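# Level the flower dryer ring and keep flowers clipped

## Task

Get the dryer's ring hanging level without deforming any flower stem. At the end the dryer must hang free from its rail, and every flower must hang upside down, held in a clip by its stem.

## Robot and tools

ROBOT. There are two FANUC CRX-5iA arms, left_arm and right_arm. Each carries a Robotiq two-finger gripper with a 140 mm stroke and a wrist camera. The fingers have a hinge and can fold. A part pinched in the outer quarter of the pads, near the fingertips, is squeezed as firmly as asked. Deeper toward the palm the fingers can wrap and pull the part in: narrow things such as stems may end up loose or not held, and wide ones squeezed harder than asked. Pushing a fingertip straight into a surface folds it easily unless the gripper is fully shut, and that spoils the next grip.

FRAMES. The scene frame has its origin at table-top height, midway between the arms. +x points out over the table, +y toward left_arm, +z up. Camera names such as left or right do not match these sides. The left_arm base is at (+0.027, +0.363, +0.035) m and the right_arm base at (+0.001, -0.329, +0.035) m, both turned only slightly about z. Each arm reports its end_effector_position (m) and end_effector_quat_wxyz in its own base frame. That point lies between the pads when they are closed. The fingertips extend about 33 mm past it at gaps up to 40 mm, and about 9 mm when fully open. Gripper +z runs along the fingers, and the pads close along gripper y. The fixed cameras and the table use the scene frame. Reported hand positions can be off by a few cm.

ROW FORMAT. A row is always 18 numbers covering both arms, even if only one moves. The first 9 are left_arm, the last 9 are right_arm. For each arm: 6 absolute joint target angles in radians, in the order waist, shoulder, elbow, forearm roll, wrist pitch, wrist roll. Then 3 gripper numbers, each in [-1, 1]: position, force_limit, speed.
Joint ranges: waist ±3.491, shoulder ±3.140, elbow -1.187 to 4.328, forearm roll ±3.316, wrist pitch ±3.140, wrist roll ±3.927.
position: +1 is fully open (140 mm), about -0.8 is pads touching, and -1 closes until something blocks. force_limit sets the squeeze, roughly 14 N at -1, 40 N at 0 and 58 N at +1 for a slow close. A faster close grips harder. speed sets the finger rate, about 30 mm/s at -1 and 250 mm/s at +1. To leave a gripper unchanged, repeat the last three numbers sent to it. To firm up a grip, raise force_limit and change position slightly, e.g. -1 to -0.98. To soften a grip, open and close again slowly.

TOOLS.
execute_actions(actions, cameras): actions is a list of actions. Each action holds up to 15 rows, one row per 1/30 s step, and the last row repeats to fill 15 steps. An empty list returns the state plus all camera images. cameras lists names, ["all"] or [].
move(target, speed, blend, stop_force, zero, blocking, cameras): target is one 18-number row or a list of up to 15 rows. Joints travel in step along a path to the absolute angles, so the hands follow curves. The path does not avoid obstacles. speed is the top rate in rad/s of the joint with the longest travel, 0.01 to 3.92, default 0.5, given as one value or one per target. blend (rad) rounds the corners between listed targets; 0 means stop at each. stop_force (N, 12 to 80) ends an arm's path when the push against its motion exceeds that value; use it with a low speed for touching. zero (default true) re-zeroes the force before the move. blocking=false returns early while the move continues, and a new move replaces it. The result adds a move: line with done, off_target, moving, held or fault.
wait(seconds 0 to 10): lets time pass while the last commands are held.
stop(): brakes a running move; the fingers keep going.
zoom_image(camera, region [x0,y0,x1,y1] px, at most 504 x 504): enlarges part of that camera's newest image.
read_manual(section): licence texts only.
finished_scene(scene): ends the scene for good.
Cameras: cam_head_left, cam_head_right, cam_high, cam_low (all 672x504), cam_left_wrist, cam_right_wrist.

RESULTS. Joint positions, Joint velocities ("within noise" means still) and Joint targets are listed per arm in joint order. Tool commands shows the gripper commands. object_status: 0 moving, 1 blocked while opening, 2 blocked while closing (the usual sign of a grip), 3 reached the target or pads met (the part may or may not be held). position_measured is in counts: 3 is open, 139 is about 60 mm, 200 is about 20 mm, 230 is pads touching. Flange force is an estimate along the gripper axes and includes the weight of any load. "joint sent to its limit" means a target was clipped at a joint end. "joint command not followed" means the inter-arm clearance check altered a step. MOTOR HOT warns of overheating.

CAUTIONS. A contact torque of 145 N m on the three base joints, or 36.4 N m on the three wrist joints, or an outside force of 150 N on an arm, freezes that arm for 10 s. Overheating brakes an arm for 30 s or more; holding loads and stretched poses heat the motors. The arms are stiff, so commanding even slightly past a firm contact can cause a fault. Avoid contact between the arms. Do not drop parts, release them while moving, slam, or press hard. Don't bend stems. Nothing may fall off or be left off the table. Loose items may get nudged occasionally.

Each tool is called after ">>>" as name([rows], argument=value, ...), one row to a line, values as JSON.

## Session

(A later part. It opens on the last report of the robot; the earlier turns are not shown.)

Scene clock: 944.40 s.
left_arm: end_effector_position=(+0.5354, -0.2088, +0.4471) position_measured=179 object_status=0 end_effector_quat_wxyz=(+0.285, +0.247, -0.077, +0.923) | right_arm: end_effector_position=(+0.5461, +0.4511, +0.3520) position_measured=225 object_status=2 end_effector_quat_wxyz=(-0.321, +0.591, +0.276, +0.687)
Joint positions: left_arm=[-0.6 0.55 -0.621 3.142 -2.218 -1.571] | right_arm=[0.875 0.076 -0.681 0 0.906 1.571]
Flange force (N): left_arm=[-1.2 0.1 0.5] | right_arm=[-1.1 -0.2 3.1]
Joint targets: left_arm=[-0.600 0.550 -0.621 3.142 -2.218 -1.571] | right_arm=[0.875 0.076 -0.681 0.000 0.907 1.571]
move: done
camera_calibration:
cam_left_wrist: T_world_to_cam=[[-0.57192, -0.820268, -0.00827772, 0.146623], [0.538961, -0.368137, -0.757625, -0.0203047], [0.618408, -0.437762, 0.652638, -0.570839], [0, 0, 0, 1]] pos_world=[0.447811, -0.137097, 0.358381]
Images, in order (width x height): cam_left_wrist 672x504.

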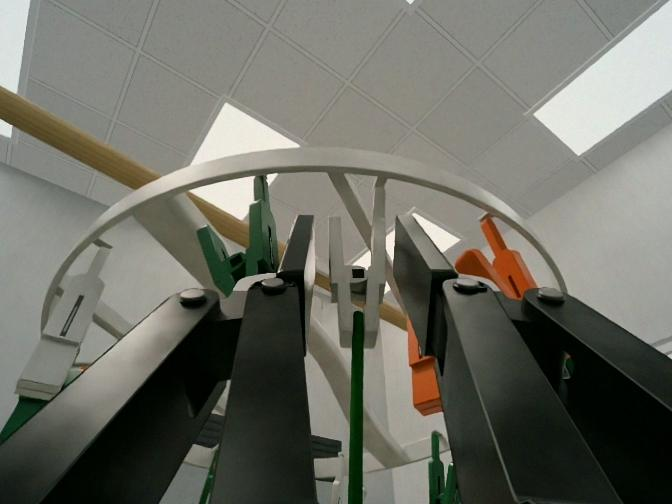

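>>> move([
  [-0.60,0.55,-0.6215,3.1416,-2.2185,-1.571,-0.2,-1,-1,0.875,0.0758,-0.6807,0,0.9065,1.571,-1,-1,-1],
  [-0.60,0.7198,-0.6839,3.1416,-2.4509,-1.571,-0.2,-1,-1,0.875,0.0758,-0.6807,0,0.9065,1.571,-1,-1,-1],
], speed=0.12, cameras=["cam_left_wrist","cam_right_wrist"])

>>> zoom_image(camera="cam_right_wrist", region=[300, 0, 450, 160])

Scene clock: 957.30 s.
left_arm: end_effector_position=(+0.5026, -0.1864, +0.3781) position_measured=154 object_status=3 end_effector_quat_wxyz=(+0.285, +0.247, -0.077, +0.923) | right_arm: end_effector_position=(+0.5461, +0.4511, +0.3520) position_measured=225 object_status=2 end_effector_quat_wxyz=(-0.321, +0.591, +0.276, +0.687)
Joint positions: left_arm=[-0.6 0.72 -0.684 3.142 -2.451 -1.571] | right_arm=[0.875 0.076 -0.681 0 0.906 1.571]
Flange force (N): left_arm=[-2.1 -0.6 -0.3] | right_arm=[-2.6 0.0 3.3]
Joint targets: left_arm=[-0.600 0.720 -0.684 3.142 -2.451 -1.571] | right_arm=[0.875 0.076 -0.681 0.000 0.907 1.571]
move: done
camera_calibration:
cam_left_wrist: T_world_to_cam=[[-0.571916, -0.82027, -0.00824312, 0.145654], [0.539051, -0.36823, -0.757516, -0.0468116], [0.618333, -0.43768, 0.652764, -0.495648], [0, 0, 0, 1]] pos_world=[0.415011, -0.114697, 0.289281]
cam_right_wrist: T_world_to_cam=[[0.783724, -0.621091, -0.00480799, -0.132149], [-0.116196, -0.139009, -0.98345, 0.476823], [0.610144, 0.771312, -0.181113, -0.471166], [0, 0, 0, 1]] pos_world=[0.446453, 0.347622, 0.382962]
Images, in order (width x height): cam_left_wrist 672x504, cam_right_wrist 672x504.

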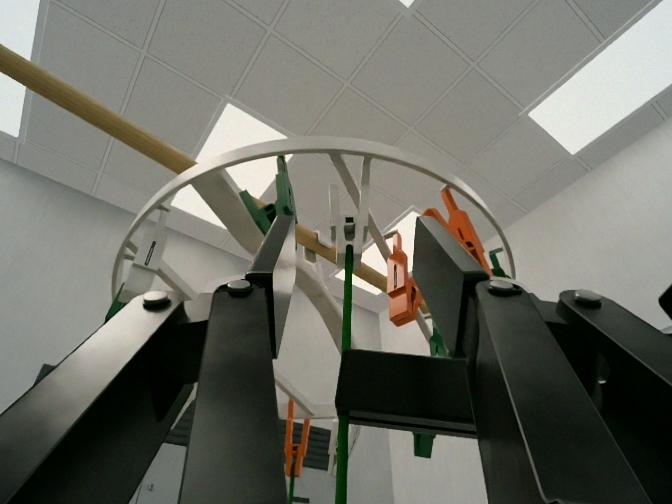

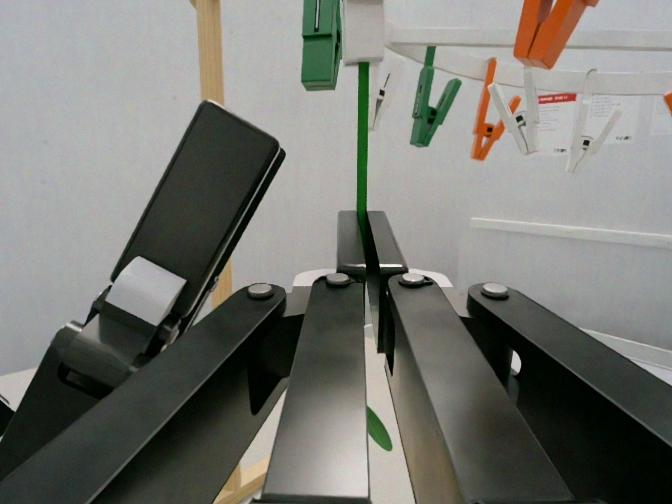

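Scaled by 3.150 from the camera's 672x504 image, which has a finer 960x720 frame.

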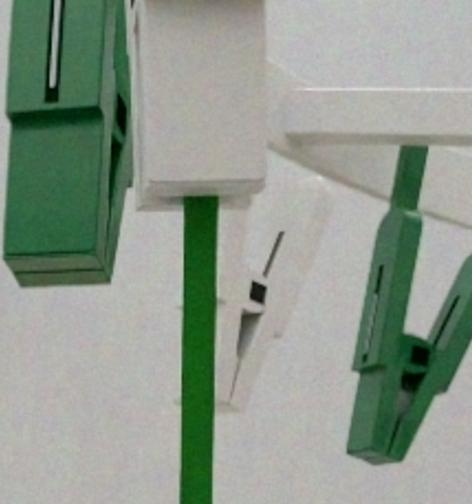

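>>> move([
  [-0.60,0.5251,-0.9614,3.1416,-2.5337,-1.571,-0.2,-1,-1,0.875,0.0758,-0.6807,0,0.9065,1.571,-1,-1,-1],
  [-0.6,-0.3,-1.1,3.1416,-1.3,-1.571,-0.2,-1,-1,0.875,0.0758,-0.6807,0,0.9065,1.571,-1,-1,-1],
  [-0.6,-1.0,-0.98,3.1416,0.05,-1.571,-0.2,-1,-1,0.875,0.0758,-0.6807,0,0.9065,1.571,-1,-1,-1],
], speed=0.5)

>>> move([
  [-0.6,-1.0,-0.98,3.1416,0.05,-1.571,-0.2,-1,-1,0.875,0.0758,-0.6807,0,0.9065,1.571,-0.6,-1,-1],
], cameras=["cam_right_wrist"])

Scene clock: 982.47 s.
left_arm: end_effector_position=(+0.4376, -0.1419, +0.4044) position_measured=154 object_status=3 end_effector_quat_wxyz=(+0.206, +0.686, -0.212, +0.665) | right_arm: end_effector_position=(+0.5461, +0.4511, +0.3520) position_measured=225 object_status=2 end_effector_quat_wxyz=(-0.321, +0.591, +0.276, +0.687)
Joint positions: left_arm=[-0.6 -1 -0.98 3.142 0.05 -1.571] | right_arm=[0.875 0.076 -0.681 0 0.907 1.571]
Flange force (N): left_arm=no reading | right_arm=[-2.6 1.3 3.2]
Joint targets: left_arm=[-0.600 -1.000 -0.980 3.142 0.050 -1.571] | right_arm=[0.875 0.076 -0.681 0.000 0.907 1.571]
move: done

Scene clock: 983.13 s.
left_arm: end_effector_position=(+0.4376, -0.1419, +0.4044) position_measured=154 object_status=3 end_effector_quat_wxyz=(+0.206, +0.686, -0.212, +0.665) | right_arm: end_effector_position=(+0.5461, +0.4511, +0.3520) position_measured=205 object_status=0 end_effector_quat_wxyz=(-0.321, +0.591, +0.276, +0.687)
Joint positions: left_arm=[-0.6 -1 -0.98 3.142 0.05 -1.571] | right_arm=[0.875 0.076 -0.681 0 0.907 1.571]
Flange force (N): left_arm=no reading | right_arm=[-2.2 0.5 2.9]
Joint targets: left_arm=[-0.600 -1.000 -0.980 3.142 0.050 -1.571] | right_arm=[0.875 0.076 -0.681 0.000 0.907 1.571]
move: done
camera_calibration:
cam_right_wrist: T_world_to_cam=[[0.783724, -0.621091, -0.00480799, -0.132149], [-0.116196, -0.139009, -0.98345, 0.476823], [0.610144, 0.771312, -0.181113, -0.471166], [0, 0, 0, 1]] pos_world=[0.446453, 0.347622, 0.382962]
Images, in order (width x height): cam_right_wrist 672x504.

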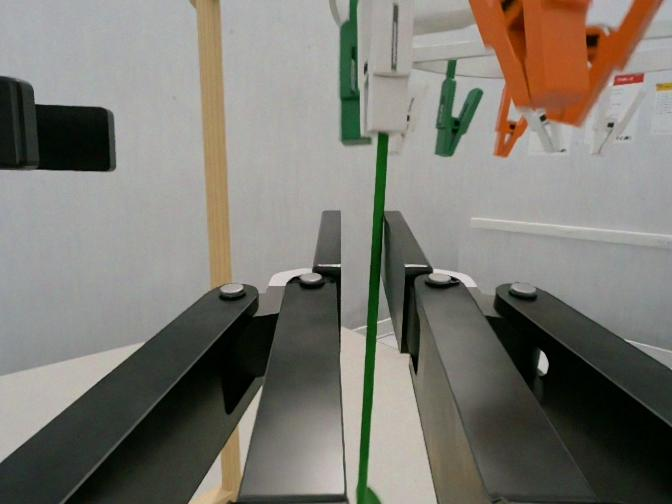

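>>> move([
  [-0.6,-1.0,-0.98,3.1416,0.05,-1.571,-0.2,-1,-1,0.875,0.0758,-0.6807,0,0.9065,1.571,0.2,-1,-1],
])

>>> wait(seconds=3, cameras=["cam_right_wrist","cam_head_left","cam_low"])

Scene clock: 987.97 s.
left_arm: end_effector_position=(+0.4376, -0.1419, +0.4044) position_measured=154 object_status=3 end_effector_quat_wxyz=(+0.206, +0.686, -0.212, +0.665) | right_arm: end_effector_position=(+0.5461, +0.4511, +0.3520) position_measured=104 object_status=0 end_effector_quat_wxyz=(-0.321, +0.591, +0.276, +0.687)
Joint positions: left_arm=[-0.6 -1 -0.98 3.142 0.05 -1.571] | right_arm=[0.875 0.076 -0.681 0 0.906 1.571]
Flange force (N): left_arm=no reading | right_arm=[-2.4 0.0 4.0]
Joint targets: left_arm=[-0.600 -1.000 -0.980 3.142 0.050 -1.571] | right_arm=[0.875 0.076 -0.681 0.000 0.907 1.571]
move: done

Scene clock: 990.97 s.
left_arm: end_effector_position=(+0.4376, -0.1419, +0.4044) position_measured=154 object_status=3 end_effector_quat_wxyz=(+0.206, +0.686, -0.212, +0.665) | right_arm: end_effector_position=(+0.5461, +0.4511, +0.3520) position_measured=104 object_status=3 end_effector_quat_wxyz=(-0.321, +0.591, +0.276, +0.687)
Joint positions: left_arm=[-0.6 -1 -0.98 3.142 0.05 -1.571] | right_arm=[0.875 0.076 -0.681 0 0.907 1.571]
Flange force (N): left_arm=no reading | right_arm=[-2.6 -0.8 4.6]
Joint targets: left_arm=[-0.600 -1.000 -0.980 3.142 0.050 -1.571] | right_arm=[0.875 0.076 -0.681 0.000 0.907 1.571]
Tool commands: left_gripper/position=-0.2 left_gripper/force_limit=-1.0 left_gripper/speed=-1.0 right_gripper/position=+0.2 right_gripper/force_limit=-1.0 right_gripper/speed=-1.0
wait: 3.00 s; at rest by 0.17 s
camera_calibration:
cam_right_wrist: T_world_to_cam=[[0.783724, -0.621091, -0.00480799, -0.132149], [-0.116196, -0.139009, -0.98345, 0.476823], [0.610144, 0.771312, -0.181113, -0.471166], [0, 0, 0, 1]] pos_world=[0.446453, 0.347622, 0.382962]
Images, in order (width x height): cam_head_left 672x504, cam_low 672x504, cam_right_wrist 672x504.

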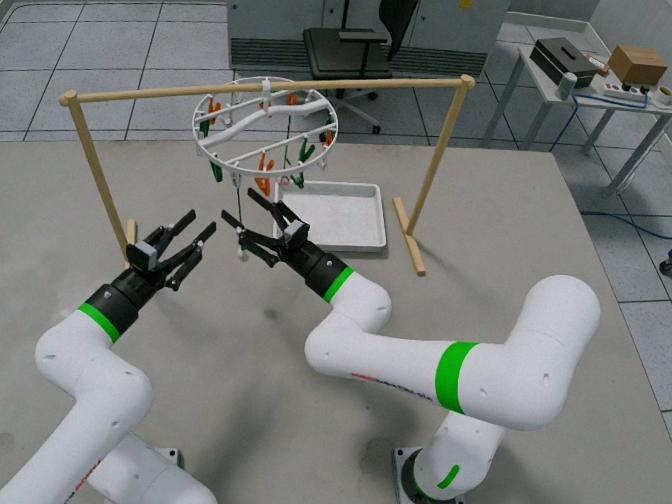

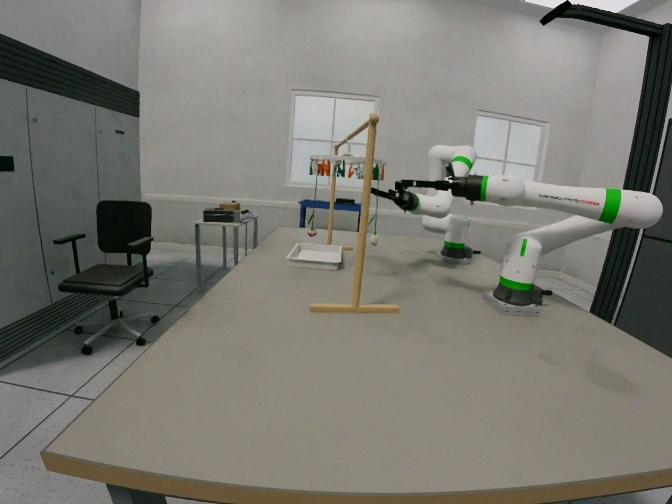

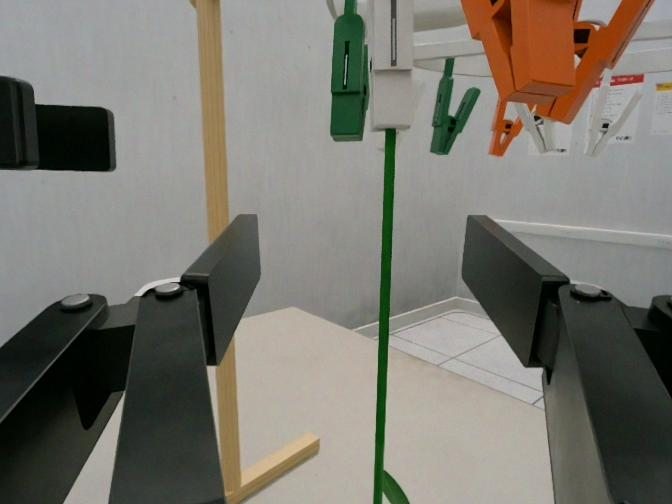

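>>> move([
  [-0.6,-1.0,-0.98,3.1416,0.05,-1.571,-0.2,-1,-1,0.875,-0.2319,-0.9574,0,0.8755,1.571,0.2,-1,-1],
  [-0.6,-0.8995,-1.137,3.1416,-0.673,-1.571,-0.2,-1,-1,0.875,-0.8995,-1.137,0,0.673,1.571,0.2,-1,-1],
], speed=0.4)

>>> wait(seconds=1, cameras=["cam_left_wrist","cam_right_wrist","cam_low","cam_high"])

>>> zoom_image(camera="cam_low", region=[295, 110, 395, 250])

Scene clock: 1007.90 s.
left_arm: end_effector_position=(+0.4202, -0.1299, +0.4893) position_measured=154 object_status=3 end_effector_quat_wxyz=(+0.249, +0.514, -0.159, +0.806) | right_arm: end_effector_position=(+0.3691, +0.2392, +0.4892) position_measured=104 object_status=3 end_effector_quat_wxyz=(-0.357, +0.487, +0.228, +0.764)
Joint positions: left_arm=[-0.6 -0.9 -1.137 3.142 -0.673 -1.571] | right_arm=[0.875 -0.899 -1.137 0 0.673 1.571]
Flange force (N): no reading
Joint targets: left_arm=[-0.600 -0.899 -1.137 3.142 -0.673 -1.571] | right_arm=[0.875 -0.899 -1.137 0.000 0.673 1.571]
move: done

Scene clock: 1008.90 s.
left_arm: end_effector_position=(+0.4202, -0.1299, +0.4893) position_measured=154 object_status=3 end_effector_quat_wxyz=(+0.249, +0.514, -0.159, +0.806) | right_arm: end_effector_position=(+0.3691, +0.2392, +0.4893) position_measured=104 object_status=3 end_effector_quat_wxyz=(-0.357, +0.487, +0.228, +0.764)
Joint positions: left_arm=[-0.6 -0.899 -1.137 3.142 -0.673 -1.571] | right_arm=[0.875 -0.9 -1.137 0 0.673 1.571]
Flange force (N): no reading
Joint targets: left_arm=[-0.600 -0.899 -1.137 3.142 -0.673 -1.571] | right_arm=[0.875 -0.899 -1.137 0.000 0.673 1.571]
Tool commands: left_gripper/position=-0.2 left_gripper/force_limit=-1.0 left_gripper/speed=-1.0 right_gripper/position=+0.2 right_gripper/force_limit=-1.0 right_gripper/speed=-1.0
wait: 1.00 s; at rest by 0.17 s
camera_calibration:
cam_left_wrist: T_world_to_cam=[[-0.574504, -0.8185, -0.00168746, 0.14384], [0.0823362, -0.0557403, -0.995045, 0.451388], [0.81435, -0.571796, 0.0994152, -0.321635], [0, 0, 0, 1]] pos_world=[0.307394, -0.0410165, 0.481369]
cam_right_wrist: T_world_to_cam=[[0.78388, -0.620907, 0.00258441, -0.128148], [0.0660481, 0.079244, -0.994665, 0.44789], [0.617389, 0.779869, 0.103128, -0.318555], [0, 0, 0, 1]] pos_world=[0.267543, 0.133371, 0.478683]
Images, in order (width x height): cam_high 672x504, cam_low 672x504, cam_left_wrist 672x504, cam_right_wrist 672x504.

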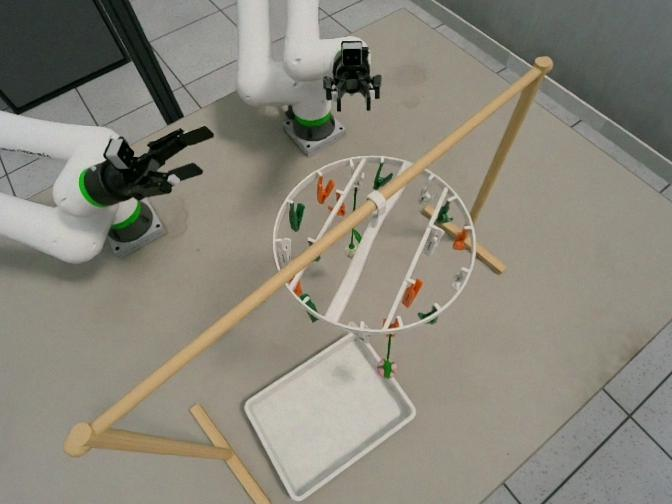

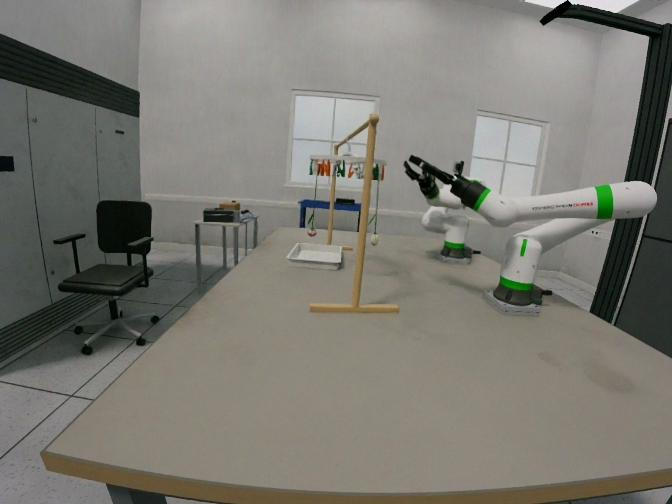

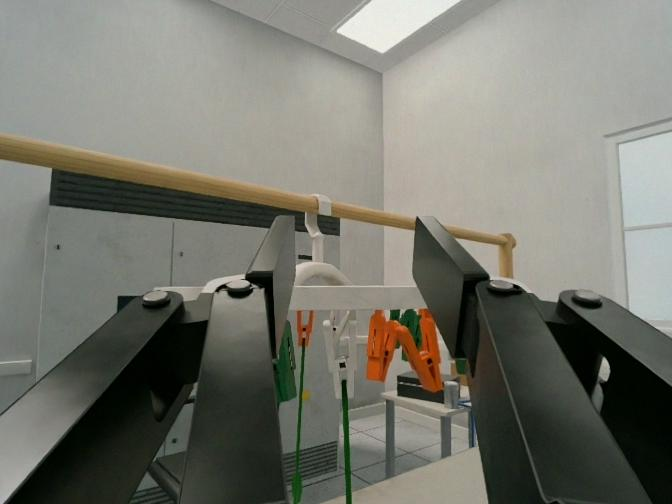

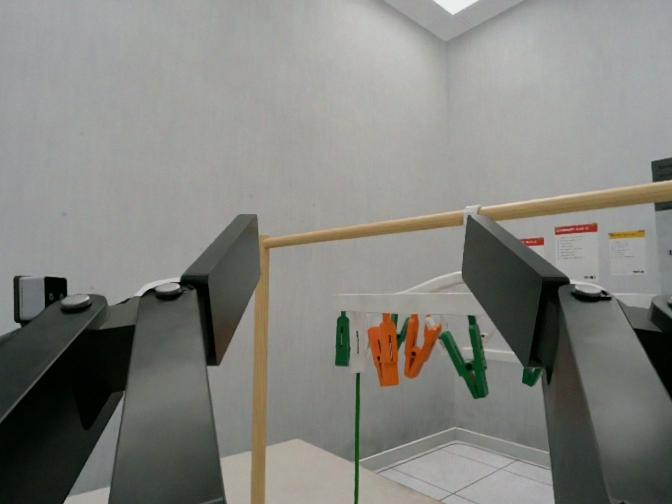

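Scaled by 3.600 from the camera's 672x504 image, which has a finer 960x720 frame.

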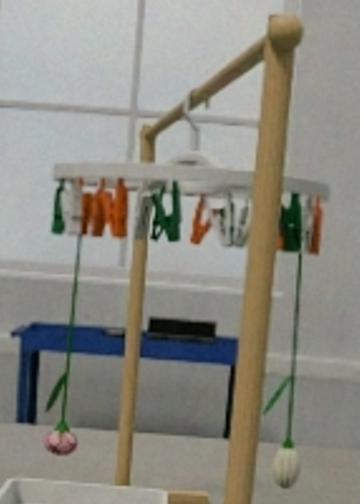

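>>> move([
  [-0.6,-0.8995,-1.137,3.1416,-0.673,-1.571,1,-1,-1,0.875,-0.8995,-1.137,0,0.673,1.571,1,-1,-1],
  [-0.6,-0.8995,-1.137,3.1416,-0.673,-1.571,1,-1,-1,0.75,-0.8995,-1.137,0,0.673,1.571,1,-1,-1],
], cameras=["cam_left_wrist","cam_right_wrist"])

>>> zoom_image(camera="cam_left_wrist", region=[160, 180, 520, 340])

>>> zoom_image(camera="cam_right_wrist", region=[160, 180, 520, 340])

Scene clock: 1018.57 s.
left_arm: end_effector_position=(+0.4202, -0.1299, +0.4893) position_measured=3 object_status=3 end_effector_quat_wxyz=(+0.249, +0.514, -0.159, +0.806) | right_arm: end_effector_position=(+0.3960, +0.1913, +0.4893) position_measured=3 object_status=3 end_effector_quat_wxyz=(-0.309, +0.500, +0.197, +0.785)
Joint positions: left_arm=[-0.6 -0.899 -1.137 3.142 -0.673 -1.571] | right_arm=[0.75 -0.9 -1.137 0 0.673 1.571]
Flange force (N): no reading
Joint targets: left_arm=[-0.600 -0.899 -1.137 3.142 -0.673 -1.571] | right_arm=[0.750 -0.899 -1.137 0.000 0.673 1.571]
move: done
camera_calibration:
cam_left_wrist: T_world_to_cam=[[-0.574504, -0.8185, -0.00168746, 0.14384], [0.0823362, -0.0557403, -0.995045, 0.451388], [0.81435, -0.571796, 0.0994152, -0.321635], [0, 0, 0, 1]] pos_world=[0.307394, -0.0410165, 0.481369]
cam_right_wrist: T_world_to_cam=[[0.700428, -0.713718, 0.0025892, -0.128165], [0.0754113, 0.0703987, -0.994664, 0.447889], [0.709728, 0.696886, 0.103132, -0.318541], [0, 0, 0, 1]] pos_world=[0.282072, 0.0989824, 0.478683]
Images, in order (width x height): cam_left_wrist 672x504, cam_right_wrist 672x504.

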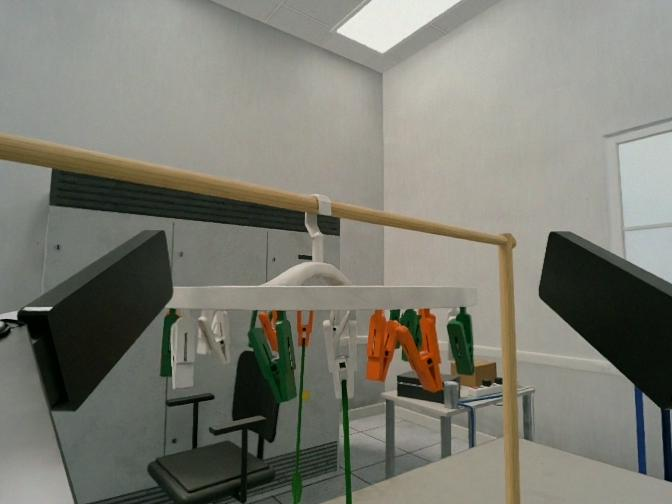

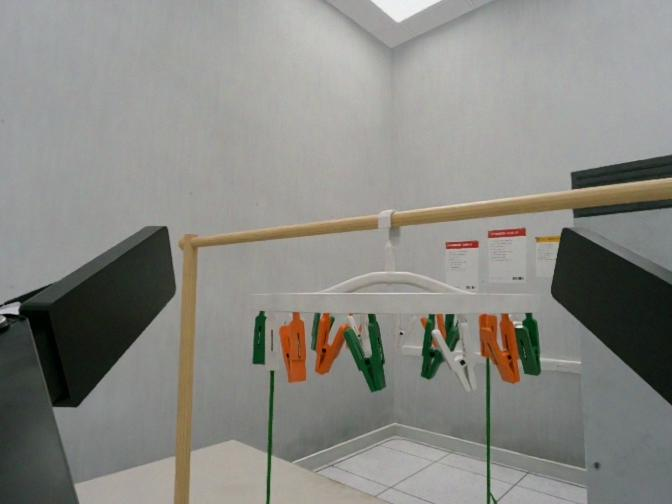

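Scaled by 1.400 from the camera's 672x504 image, which has a finer 960x720 frame.

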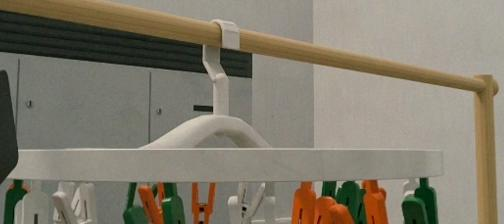

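Scaled by 1.400 from the camera's 672x504 image, which has a finer 960x720 frame.

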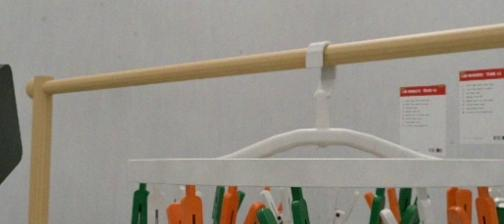

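>>> finished_scene(scene=2)

The scene is finished: the task was done.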